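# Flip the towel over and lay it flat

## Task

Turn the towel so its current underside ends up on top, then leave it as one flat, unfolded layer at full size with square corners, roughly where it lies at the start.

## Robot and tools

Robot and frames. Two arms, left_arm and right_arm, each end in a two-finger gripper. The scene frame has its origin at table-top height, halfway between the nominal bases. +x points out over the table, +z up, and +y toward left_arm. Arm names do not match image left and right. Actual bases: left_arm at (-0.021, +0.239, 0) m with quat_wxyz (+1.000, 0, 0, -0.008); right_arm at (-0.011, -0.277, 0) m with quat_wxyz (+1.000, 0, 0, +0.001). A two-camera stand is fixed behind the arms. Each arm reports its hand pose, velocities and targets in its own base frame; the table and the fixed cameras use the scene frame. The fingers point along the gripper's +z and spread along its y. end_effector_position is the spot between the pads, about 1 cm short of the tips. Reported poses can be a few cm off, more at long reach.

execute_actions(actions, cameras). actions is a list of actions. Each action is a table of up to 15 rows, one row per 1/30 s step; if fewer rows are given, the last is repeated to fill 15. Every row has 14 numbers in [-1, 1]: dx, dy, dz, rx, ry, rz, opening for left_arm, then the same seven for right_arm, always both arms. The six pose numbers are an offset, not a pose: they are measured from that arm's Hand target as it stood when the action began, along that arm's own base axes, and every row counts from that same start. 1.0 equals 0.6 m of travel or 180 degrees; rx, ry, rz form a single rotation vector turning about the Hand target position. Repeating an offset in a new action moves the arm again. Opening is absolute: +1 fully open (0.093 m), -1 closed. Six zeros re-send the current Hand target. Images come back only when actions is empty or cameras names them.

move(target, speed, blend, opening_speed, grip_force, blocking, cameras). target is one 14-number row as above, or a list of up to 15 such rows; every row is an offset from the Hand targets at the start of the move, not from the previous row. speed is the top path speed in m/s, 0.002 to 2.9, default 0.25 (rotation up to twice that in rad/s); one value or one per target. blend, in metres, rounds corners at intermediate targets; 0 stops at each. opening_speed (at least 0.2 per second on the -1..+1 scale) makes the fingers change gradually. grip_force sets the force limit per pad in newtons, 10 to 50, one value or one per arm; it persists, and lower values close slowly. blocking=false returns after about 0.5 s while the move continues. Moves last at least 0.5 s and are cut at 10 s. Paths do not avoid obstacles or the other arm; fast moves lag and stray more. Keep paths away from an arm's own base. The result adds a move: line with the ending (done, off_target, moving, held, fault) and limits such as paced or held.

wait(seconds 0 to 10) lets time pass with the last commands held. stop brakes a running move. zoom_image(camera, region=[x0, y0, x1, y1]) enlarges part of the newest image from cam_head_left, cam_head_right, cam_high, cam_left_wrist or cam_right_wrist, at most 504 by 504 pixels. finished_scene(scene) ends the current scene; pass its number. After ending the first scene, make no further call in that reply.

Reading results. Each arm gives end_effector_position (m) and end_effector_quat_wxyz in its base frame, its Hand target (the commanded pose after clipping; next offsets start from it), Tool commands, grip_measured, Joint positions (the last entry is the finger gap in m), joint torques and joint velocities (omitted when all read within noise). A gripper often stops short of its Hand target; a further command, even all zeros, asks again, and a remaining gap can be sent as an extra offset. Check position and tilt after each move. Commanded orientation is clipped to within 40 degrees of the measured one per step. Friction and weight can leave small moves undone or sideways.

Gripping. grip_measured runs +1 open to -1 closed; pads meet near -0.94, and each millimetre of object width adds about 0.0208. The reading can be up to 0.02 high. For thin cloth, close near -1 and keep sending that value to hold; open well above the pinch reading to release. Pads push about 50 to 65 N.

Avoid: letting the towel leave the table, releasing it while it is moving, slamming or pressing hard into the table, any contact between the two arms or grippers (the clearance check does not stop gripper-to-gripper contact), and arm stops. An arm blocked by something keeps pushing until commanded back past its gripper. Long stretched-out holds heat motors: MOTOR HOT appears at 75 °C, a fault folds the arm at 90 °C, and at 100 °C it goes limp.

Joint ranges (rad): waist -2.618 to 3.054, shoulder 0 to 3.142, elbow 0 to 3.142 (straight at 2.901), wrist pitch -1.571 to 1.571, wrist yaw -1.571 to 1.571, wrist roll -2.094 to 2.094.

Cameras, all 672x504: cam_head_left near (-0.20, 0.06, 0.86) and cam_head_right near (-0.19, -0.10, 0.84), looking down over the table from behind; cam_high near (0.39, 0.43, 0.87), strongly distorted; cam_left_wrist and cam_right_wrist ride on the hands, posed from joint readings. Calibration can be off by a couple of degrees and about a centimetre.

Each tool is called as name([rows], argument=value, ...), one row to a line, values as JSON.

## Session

execute_actions(actions=[])

Scene clock: 0.00 s.
left_arm: end_effector_position=(+0.3705, +0.0332, +0.1156) grip_measured=+1.000 end_effector_quat_wxyz=(+0.642, -0.066, +0.763, +0.035) | right_arm: end_effector_position=(+0.3744, +0.0100, +0.1149) grip_measured=+1.000 end_effector_quat_wxyz=(+0.652, +0.007, +0.758, -0.035)
Joint positions: left_arm=[0.048 1.53 0.235 1.12 -0.091 -0.048 0.093] | right_arm=[0.098 1.589 0.235 1.203 0.16 -0.021 0.093]
Joint velocities: within noise
Joint torques (N m): no reading
Heat: left arm: 37 °C; right arm: 33 °C.
Hand target: left_arm +0.3711, +0.0332, +0.1162; +0.642, -0.066, +0.763, +0.035 | right_arm +0.3762, +0.0102, +0.1199; +0.657, +0.008, +0.753, -0.035
Tool commands: left_gripper/opening=+1.0 right_gripper/opening=+1.0
camera_calibration:
cam_left_wrist: T_world_to_cam=[[0.136281, -0.989295, 0.0521835, -0.0271121], [-0.543011, -0.118652, -0.831301, 0.340425], [0.828593, 0.0849545, -0.553368, -0.161051], [0, 0, 0, 1]] pos_world=[0.321995, 0.0272525, 0.19529]
cam_right_wrist: T_world_to_cam=[[-0.0539927, -0.998025, 0.0321222, 0.0274466], [-0.549138, 0.00280957, -0.835727, 0.338155], [0.833986, -0.0627627, -0.548205, -0.155574], [0, 0, 0, 1]] pos_world=[0.316922, 0.0166781, 0.196437]

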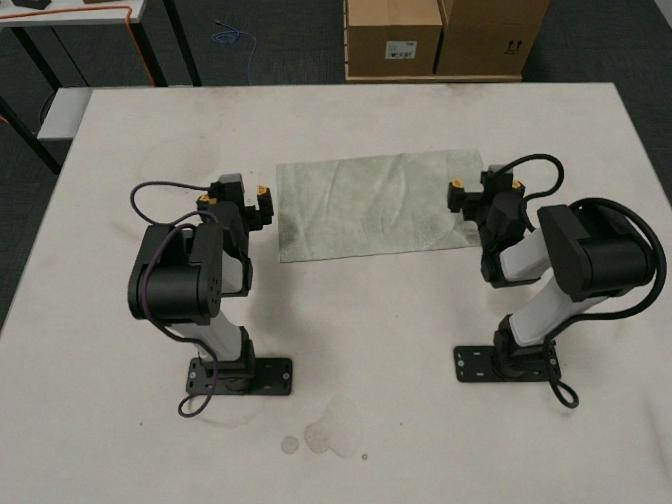

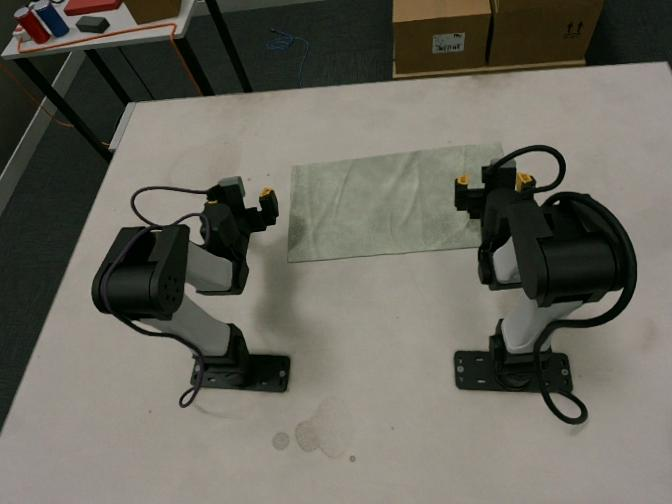

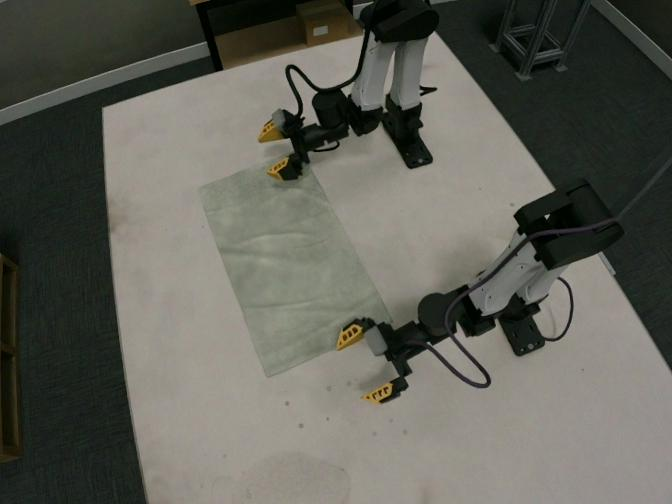

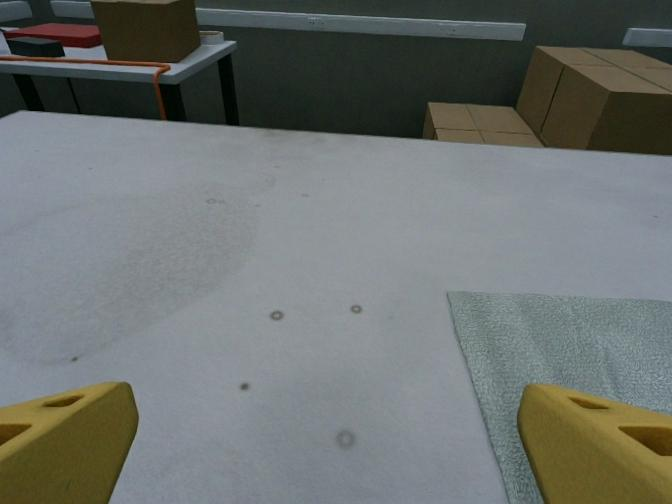

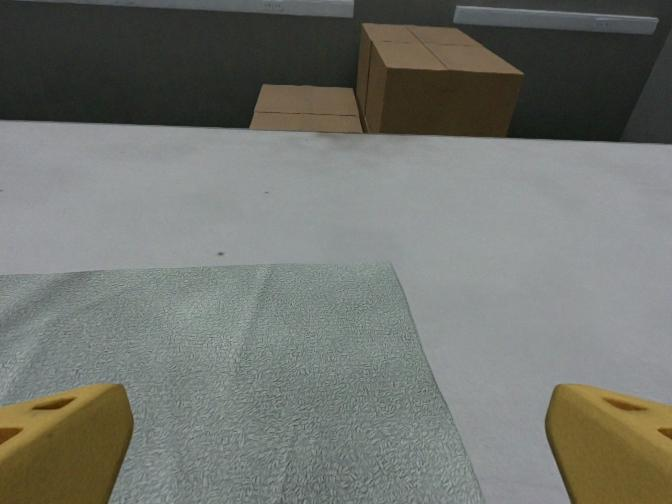

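move(target=[0.277,-0.152,0.02,-0.0385,0.415,-0.0244,-0.3,0.301,-0.052,0.015,0.0067,0.4295,0.0281,-0.3], speed=0.5, cameras=["cam_head_left","cam_left_wrist","cam_right_wrist"])

Scene clock: 5.10 s.
left_arm: end_effector_position=(+0.5398, -0.0548, +0.1342) grip_measured=-0.298 end_effector_quat_wxyz=(+0.151, -0.036, +0.988, -0.007) | right_arm: end_effector_position=(+0.5563, -0.0171, +0.1341) grip_measured=-0.298 end_effector_quat_wxyz=(+0.176, -0.036, +0.984, -0.009)
Joint positions: left_arm=[-0.11 2.605 2.847 -1.511 -0.029 -0.178 0.031] | right_arm=[-0.033 2.61 2.84 -1.447 -0.007 -0.106 0.031]
Joint torques (N m): left_arm=[-0.28 -12.53 8.28 0.58 0.16 -0.19] | right_arm=[-0.55 -11.43 9.14 0.89 -0.07 -0.22]
Heat: left arm: 37 °C; right arm: 33 °C.
Hand target: left_arm +0.5373, -0.0581, +0.1283; +0.043, -0.040, +0.998, +0.002 | right_arm +0.5569, -0.0208, +0.1289; +0.044, -0.040, +0.998, +0.002
Off the commanded pose: left_arm 0.007 m, 12 deg | right_arm 0.007 m, 15 deg.
elbow stopped short (left arm): the move would have taken joint 3 (elbow) straighter than the controller allows.
elbow stopped short (right arm): the move would have taken joint 3 (elbow) straighter than the controller allows.
move: off_target (left_arm, right_arm)
camera_calibration:
cam_left_wrist: T_world_to_cam=[[0.0824414, -0.995656, 0.043267, -0.108355], [-0.990925, -0.0772703, 0.109983, 0.55515], [-0.106162, -0.0519415, -0.992991, 0.272448], [0, 0, 0, 1]] pos_world=[0.587969, -0.0508364, 0.214169]
cam_right_wrist: T_world_to_cam=[[0.0592152, -0.998, 0.0221161, -0.0519828], [-0.995293, -0.057323, 0.0781379, 0.578682], [-0.0767139, -0.0266389, -0.996697, 0.2689], [0, 0, 0, 1]] pos_world=[0.599665, -0.0115438, 0.223945]
Images, in order (width x height): cam_head_left 672x504, cam_left_wrist 672x504, cam_right_wrist 672x504.

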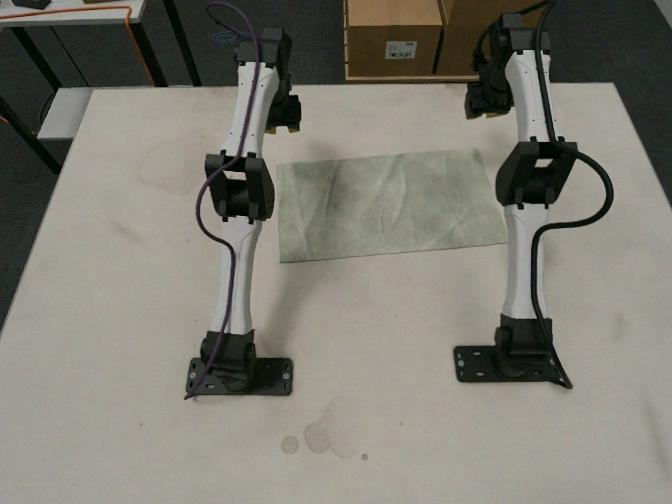

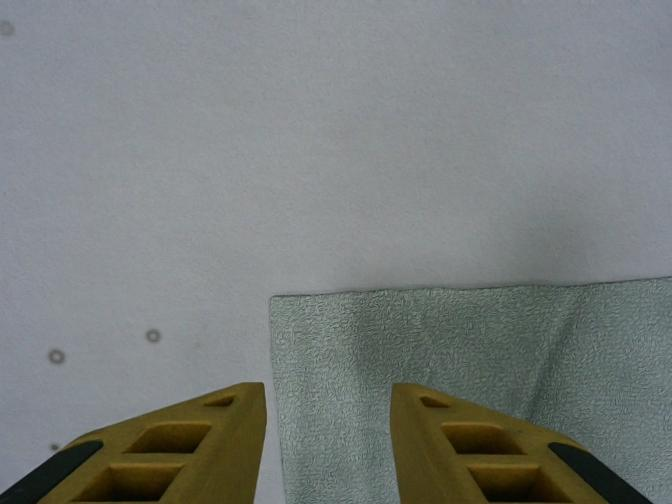

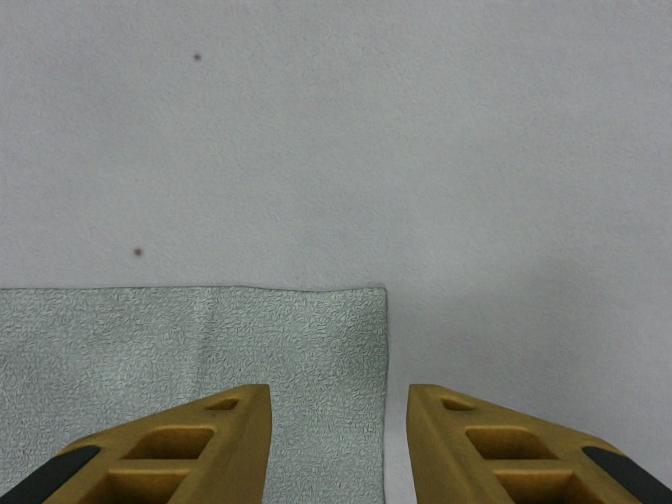

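move([
  [-0.009,0.004,-0.14,0,0,0,-0.3,-0.001,-0.008,-0.14,0,0,0,-0.3],
  [-0.009,0.004,-0.204,0,0,0,-0.3,-0.001,-0.008,-0.205,0,0,0,-0.3],
  [-0.009,0.004,-0.204,0,0,0,-1,-0.001,-0.008,-0.205,0,0,0,-1],
  [-0.007,0.009,0.12,0.012,-0.14,0,-1,0.001,-0.01,0.12,0.012,-0.14,0,-1],
  [0.049,0.013,0.245,0.0225,-0.277,0,-1,0.057,-0.008,0.244,0.0225,-0.277,0,-1],
], speed=[0.25,0.06,0.06,0.25,0.25], opening_speed=1.2, blend=[0.01,0,0,0.03,0], cameras=["cam_head_left","cam_left_wrist","cam_right_wrist"])

Scene clock: 13.93 s.
left_arm: end_effector_position=(+0.5689, -0.0521, +0.2608) grip_measured=-0.975 end_effector_quat_wxyz=(+0.444, -0.036, +0.895, +0.013) | right_arm: end_effector_position=(+0.5933, -0.0184, +0.2484) grip_measured=-0.973 end_effector_quat_wxyz=(+0.433, -0.045, +0.900, +0.023)
Joint positions: left_arm=[-0.14 2.023 2.011 -0.649 -0.166 -0.139 0] | right_arm=[-0.069 2.138 2.154 -0.696 -0.133 -0.104 0]
Joint torques (N m): left_arm=[-0.2 -14.22 6.89 1.95 -0.15 0.03] | right_arm=[-0.92 -15.51 7.54 2.05 -0.09 0.01]
Heat: left arm: 38 °C; right arm: 38 °C.
Hand target: left_arm +0.5667, -0.0503, +0.2754; +0.461, -0.035, +0.886, +0.019 | right_arm +0.5910, -0.0257, +0.2753; +0.462, -0.036, +0.886, +0.020
Off the commanded pose: left_arm 0.015 m, 2 deg | right_arm 0.028 m, 4 deg.
elbow stopped short (right arm): the move would have taken joint 3 (elbow) straighter than the controller allows.
elbow stopped short (left arm): the move would have taken joint 3 (elbow) straighter than the controller allows.
move: off_target (left_arm, right_arm); target 3's new opening was sent with left_arm's hand 0.020 m and 1 deg from that target
camera_calibration:
cam_left_wrist: T_world_to_cam=[[0.0768106, -0.996527, 0.0321437, -0.107446], [-0.869871, -0.0827338, -0.486292, 0.656562], [0.487263, 0.0093915, -0.873205, 0.0358319], [0, 0, 0, 1]] pos_world=[0.561917, -0.05309, 0.354023]
cam_right_wrist: T_world_to_cam=[[0.0960259, -0.995279, -0.0140716, -0.0708353], [-0.889779, -0.0794931, -0.449415, 0.674606], [0.446175, 0.0556761, -0.893212, 0.0512269], [0, 0, 0, 1]] pos_world=[0.584196, -0.0197265, 0.347938]
Images, in order (width x height): cam_head_left 672x504, cam_left_wrist 672x504, cam_right_wrist 672x504.

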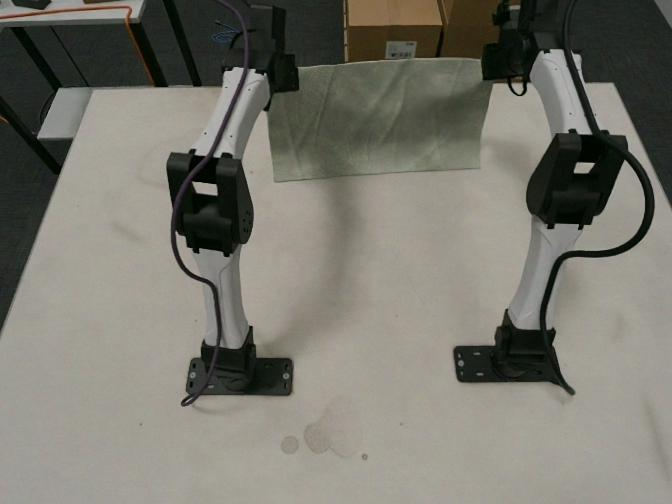

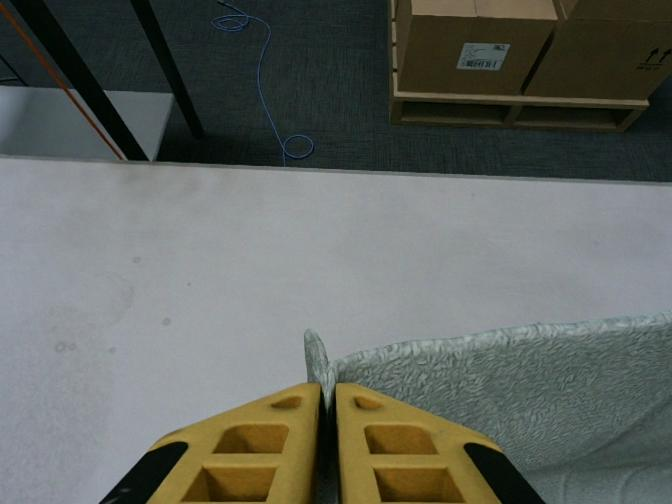

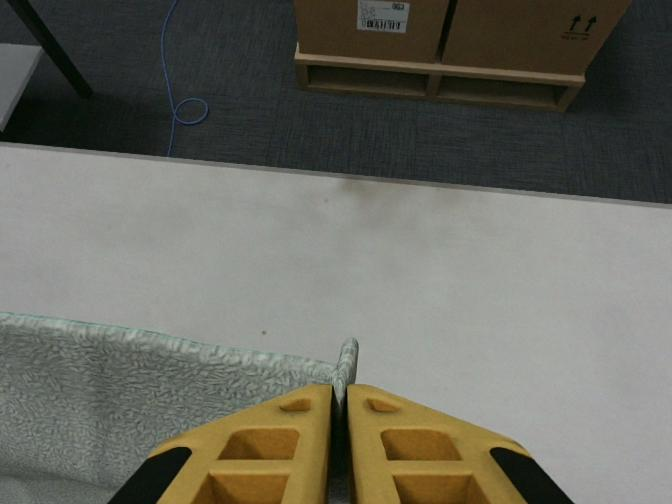

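move([
  [0.025,0.002,0.08,0.0036,-0.044,0,-1,0.025,0.002,0.09,0.0036,-0.044,0,-1],
  [0.025,0.002,-0.01,0.0036,-0.044,0,-1,0.025,0.002,0.015,0.0036,-0.044,0,-1],
  [-0.216,-0.018,-0.19,0.015,-0.183,0,-1,-0.216,-0.018,-0.19,0.015,-0.183,0,-1],
  [-0.432,-0.035,-0.35,0.015,-0.183,0,-1,-0.432,-0.035,-0.35,0.015,-0.183,0,-1],
], speed=[0.15,0.12,0.2,0.16], blend=[0,0.01,0.03,0], cameras=["cam_head_left","cam_high","cam_left_wrist","cam_right_wrist"])

Scene clock: 20.13 s.
left_arm: end_effector_position=(+0.3086, -0.0748, +0.0661) grip_measured=-0.975 end_effector_quat_wxyz=(+0.638, -0.029, +0.769, +0.032) | right_arm: end_effector_position=(+0.3321, -0.0417, +0.0638) grip_measured=-0.973 end_effector_quat_wxyz=(+0.632, -0.038, +0.772, +0.046)
Joint positions: left_arm=[-0.556 1.863 0.056 1.576 -0.632 -0.126 0] | right_arm=[-0.352 1.878 0.095 1.562 -0.464 -0.078 0]
Joint torques (N m): left_arm=[-0.27 -4.23 2 2.03 -0.25 -0.2] | right_arm=[-0.98 -4.31 2.33 2.24 -0.04 -0.24]
Heat: left arm: 40 °C; right arm: 39 °C.
Hand target: left_arm +0.3075, -0.0713, +0.0653; +0.694, -0.029, +0.719, +0.029 | right_arm +0.3319, -0.0467, +0.0653; +0.695, -0.029, +0.718, +0.029
Off the commanded pose: left_arm 0.004 m, 9 deg | right_arm 0.005 m, 10 deg.
joint sent to its limit (left arm) — joint 4 (wrist pitch), upper limit. The joint targets are off in orientation, not in position.
joint sent to its limit (right arm) — joint 4 (wrist pitch), upper limit. The joint targets are off in orientation, not in position.
move: off_target (left_arm, right_arm)
camera_calibration:
cam_left_wrist: T_world_to_cam=[[0.0767215, -0.997006, 0.00967584, -0.102327], [-0.560915, -0.0511825, -0.82629, 0.263092], [0.824311, 0.0579668, -0.563162, -0.128039], [0, 0, 0, 1]] pos_world=[0.260967, -0.0811328, 0.146274]
cam_right_wrist: T_world_to_cam=[[0.118812, -0.992331, -0.0341095, -0.0777866], [-0.587004, -0.0424926, -0.808468, 0.281323], [0.800819, 0.116078, -0.58755, -0.130528], [0, 0, 0, 1]] pos_world=[0.278909, -0.0500844, 0.148095]
Images, in order (width x height): cam_head_left 672x504, cam_high 672x504, cam_left_wrist 672x504, cam_right_wrist 672x504.

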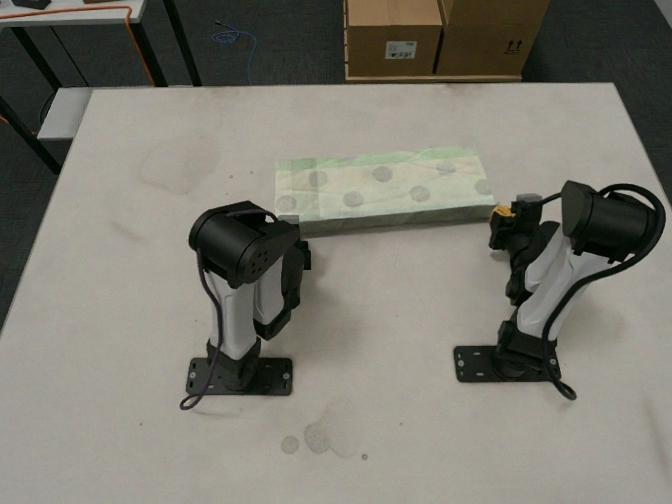

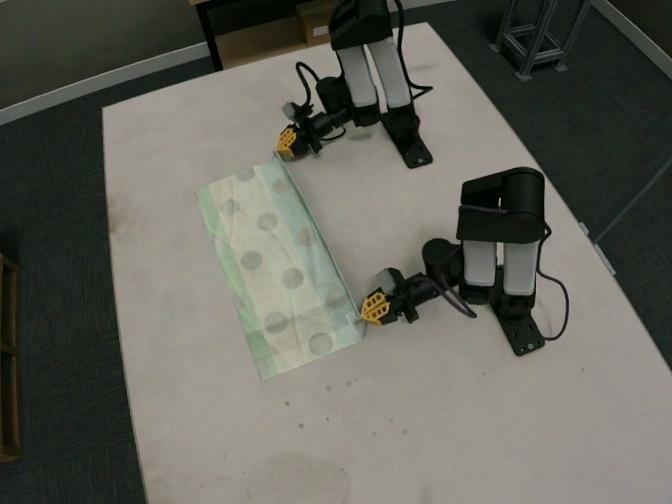

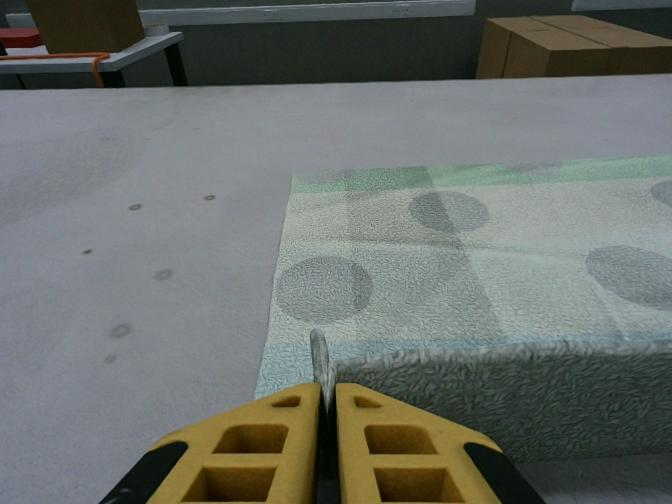

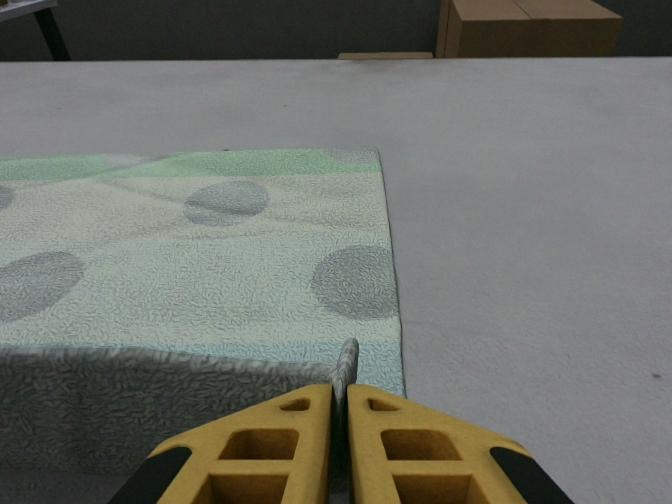

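move([
  [-0.042,-0.003,-0.015,0,0,0,-1,-0.042,-0.003,-0.015,0,0,0,-1],
  [-0.042,-0.003,-0.015,0,0,0,-0.3,-0.042,-0.003,-0.015,0,0,0,-0.3],
  [-0.11,-0.01,0.01,0,0,0,-0.3,-0.11,-0.01,0.01,0,0,0,-0.3],
  [-0.12,-0.01,0.08,0,0,0,-0.3,-0.12,-0.01,0.08,0,0,0,-0.3],
], speed=[0.07,0.1,0.1,0.2], blend=[0,0,0.02,0], cameras=["cam_head_left","cam_head_right","cam_high","cam_right_wrist"])

Scene clock: 26.77 s.
left_arm: end_effector_position=(+0.2362, -0.0796, +0.1189) grip_measured=-0.302 end_effector_quat_wxyz=(+0.653, -0.064, +0.753, +0.049) | right_arm: end_effector_position=(+0.2608, -0.0552, +0.1171) grip_measured=-0.302 end_effector_quat_wxyz=(+0.634, -0.067, +0.769, +0.051)
Joint positions: left_arm=[-0.977 0.921 0.011 0.578 -1.115 -0.31 0.031] | right_arm=[-0.702 0.878 0.021 0.564 -0.847 -0.23 0.031]
Joint torques (N m): left_arm=[0.55 -1.65 6.04 1.37 -0.01 -0.13] | right_arm=[1.22 -1.73 6.57 1.74 -0.11 0.01]
Heat: left arm: 39 °C; right arm: 38 °C.
Hand target: left_arm +0.2355, -0.0773, +0.1134; +0.694, -0.029, +0.718, +0.029 | right_arm +0.2599, -0.0528, +0.1133; +0.695, -0.029, +0.718, +0.029
Off the commanded pose: left_arm 0.006 m, 8 deg | right_arm 0.005 m, 10 deg.
joint sent to its limit (left arm) — joint 3 (elbow), lower limit, where the elbow is as bent as it goes. The joint targets are off in orientation, not in position.
joint sent to its limit (right arm) — joint 3 (elbow), lower limit, where the elbow is as bent as it goes. The joint targets are off in orientation, not in position.
move: off_target (left_arm, right_arm); target 2's new opening was sent with right_arm's hand 0.007 m and 13 deg from that target
camera_calibration:
cam_right_wrist: T_world_to_cam=[[0.169397, -0.985534, -0.00521782, -0.0969669], [-0.576535, -0.0948003, -0.811554, 0.276779], [0.79932, 0.140483, -0.584254, -0.0392423], [0, 0, 0, 1]] pos_world=[0.207366, -0.0638126, 0.201188]
Images, in order (width x height): cam_head_left 672x504, cam_head_right 672x504, cam_high 672x504, cam_right_wrist 672x504.

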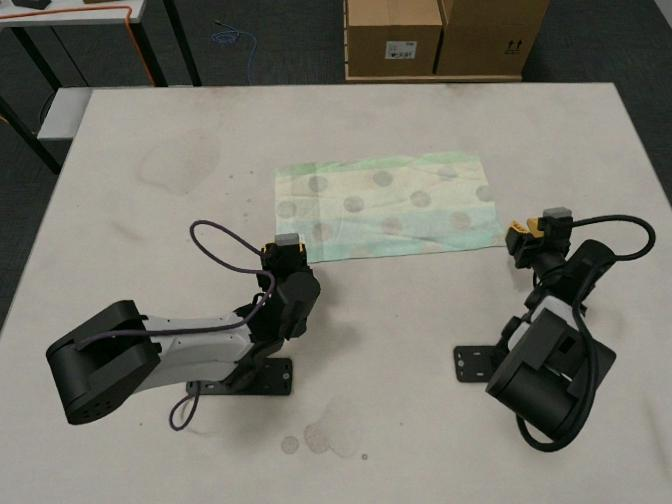

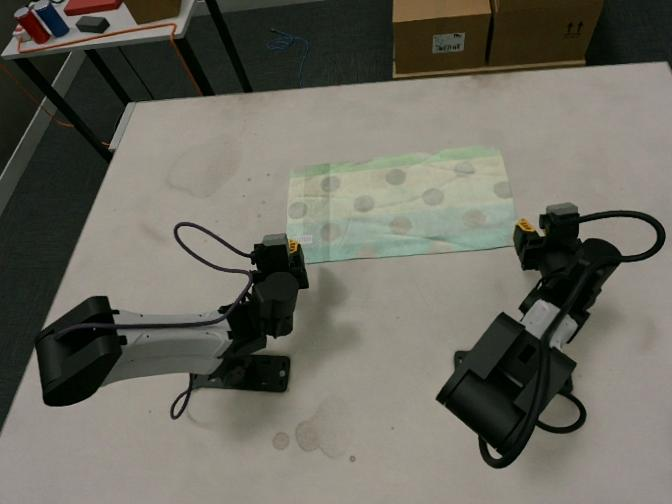

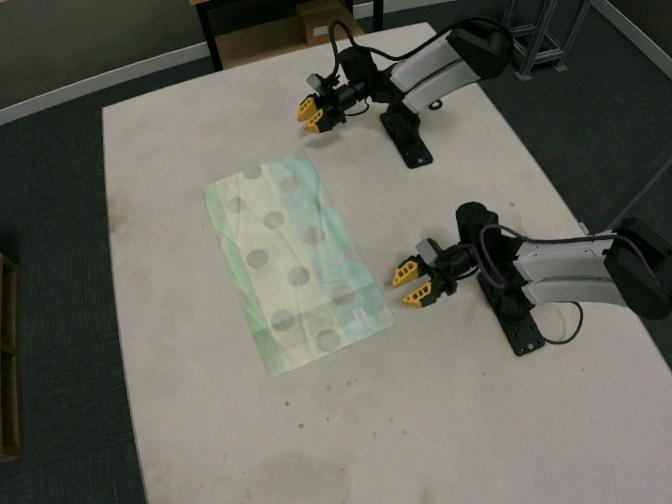

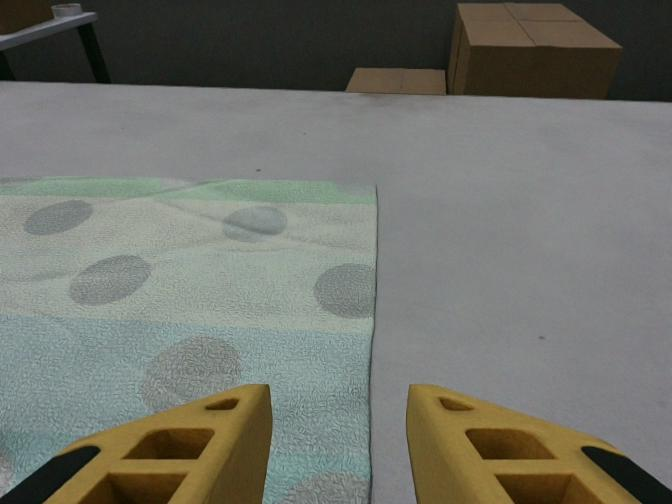

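Flat and in place.

finished_scene(scene=3)

The scene is finished: the task was done.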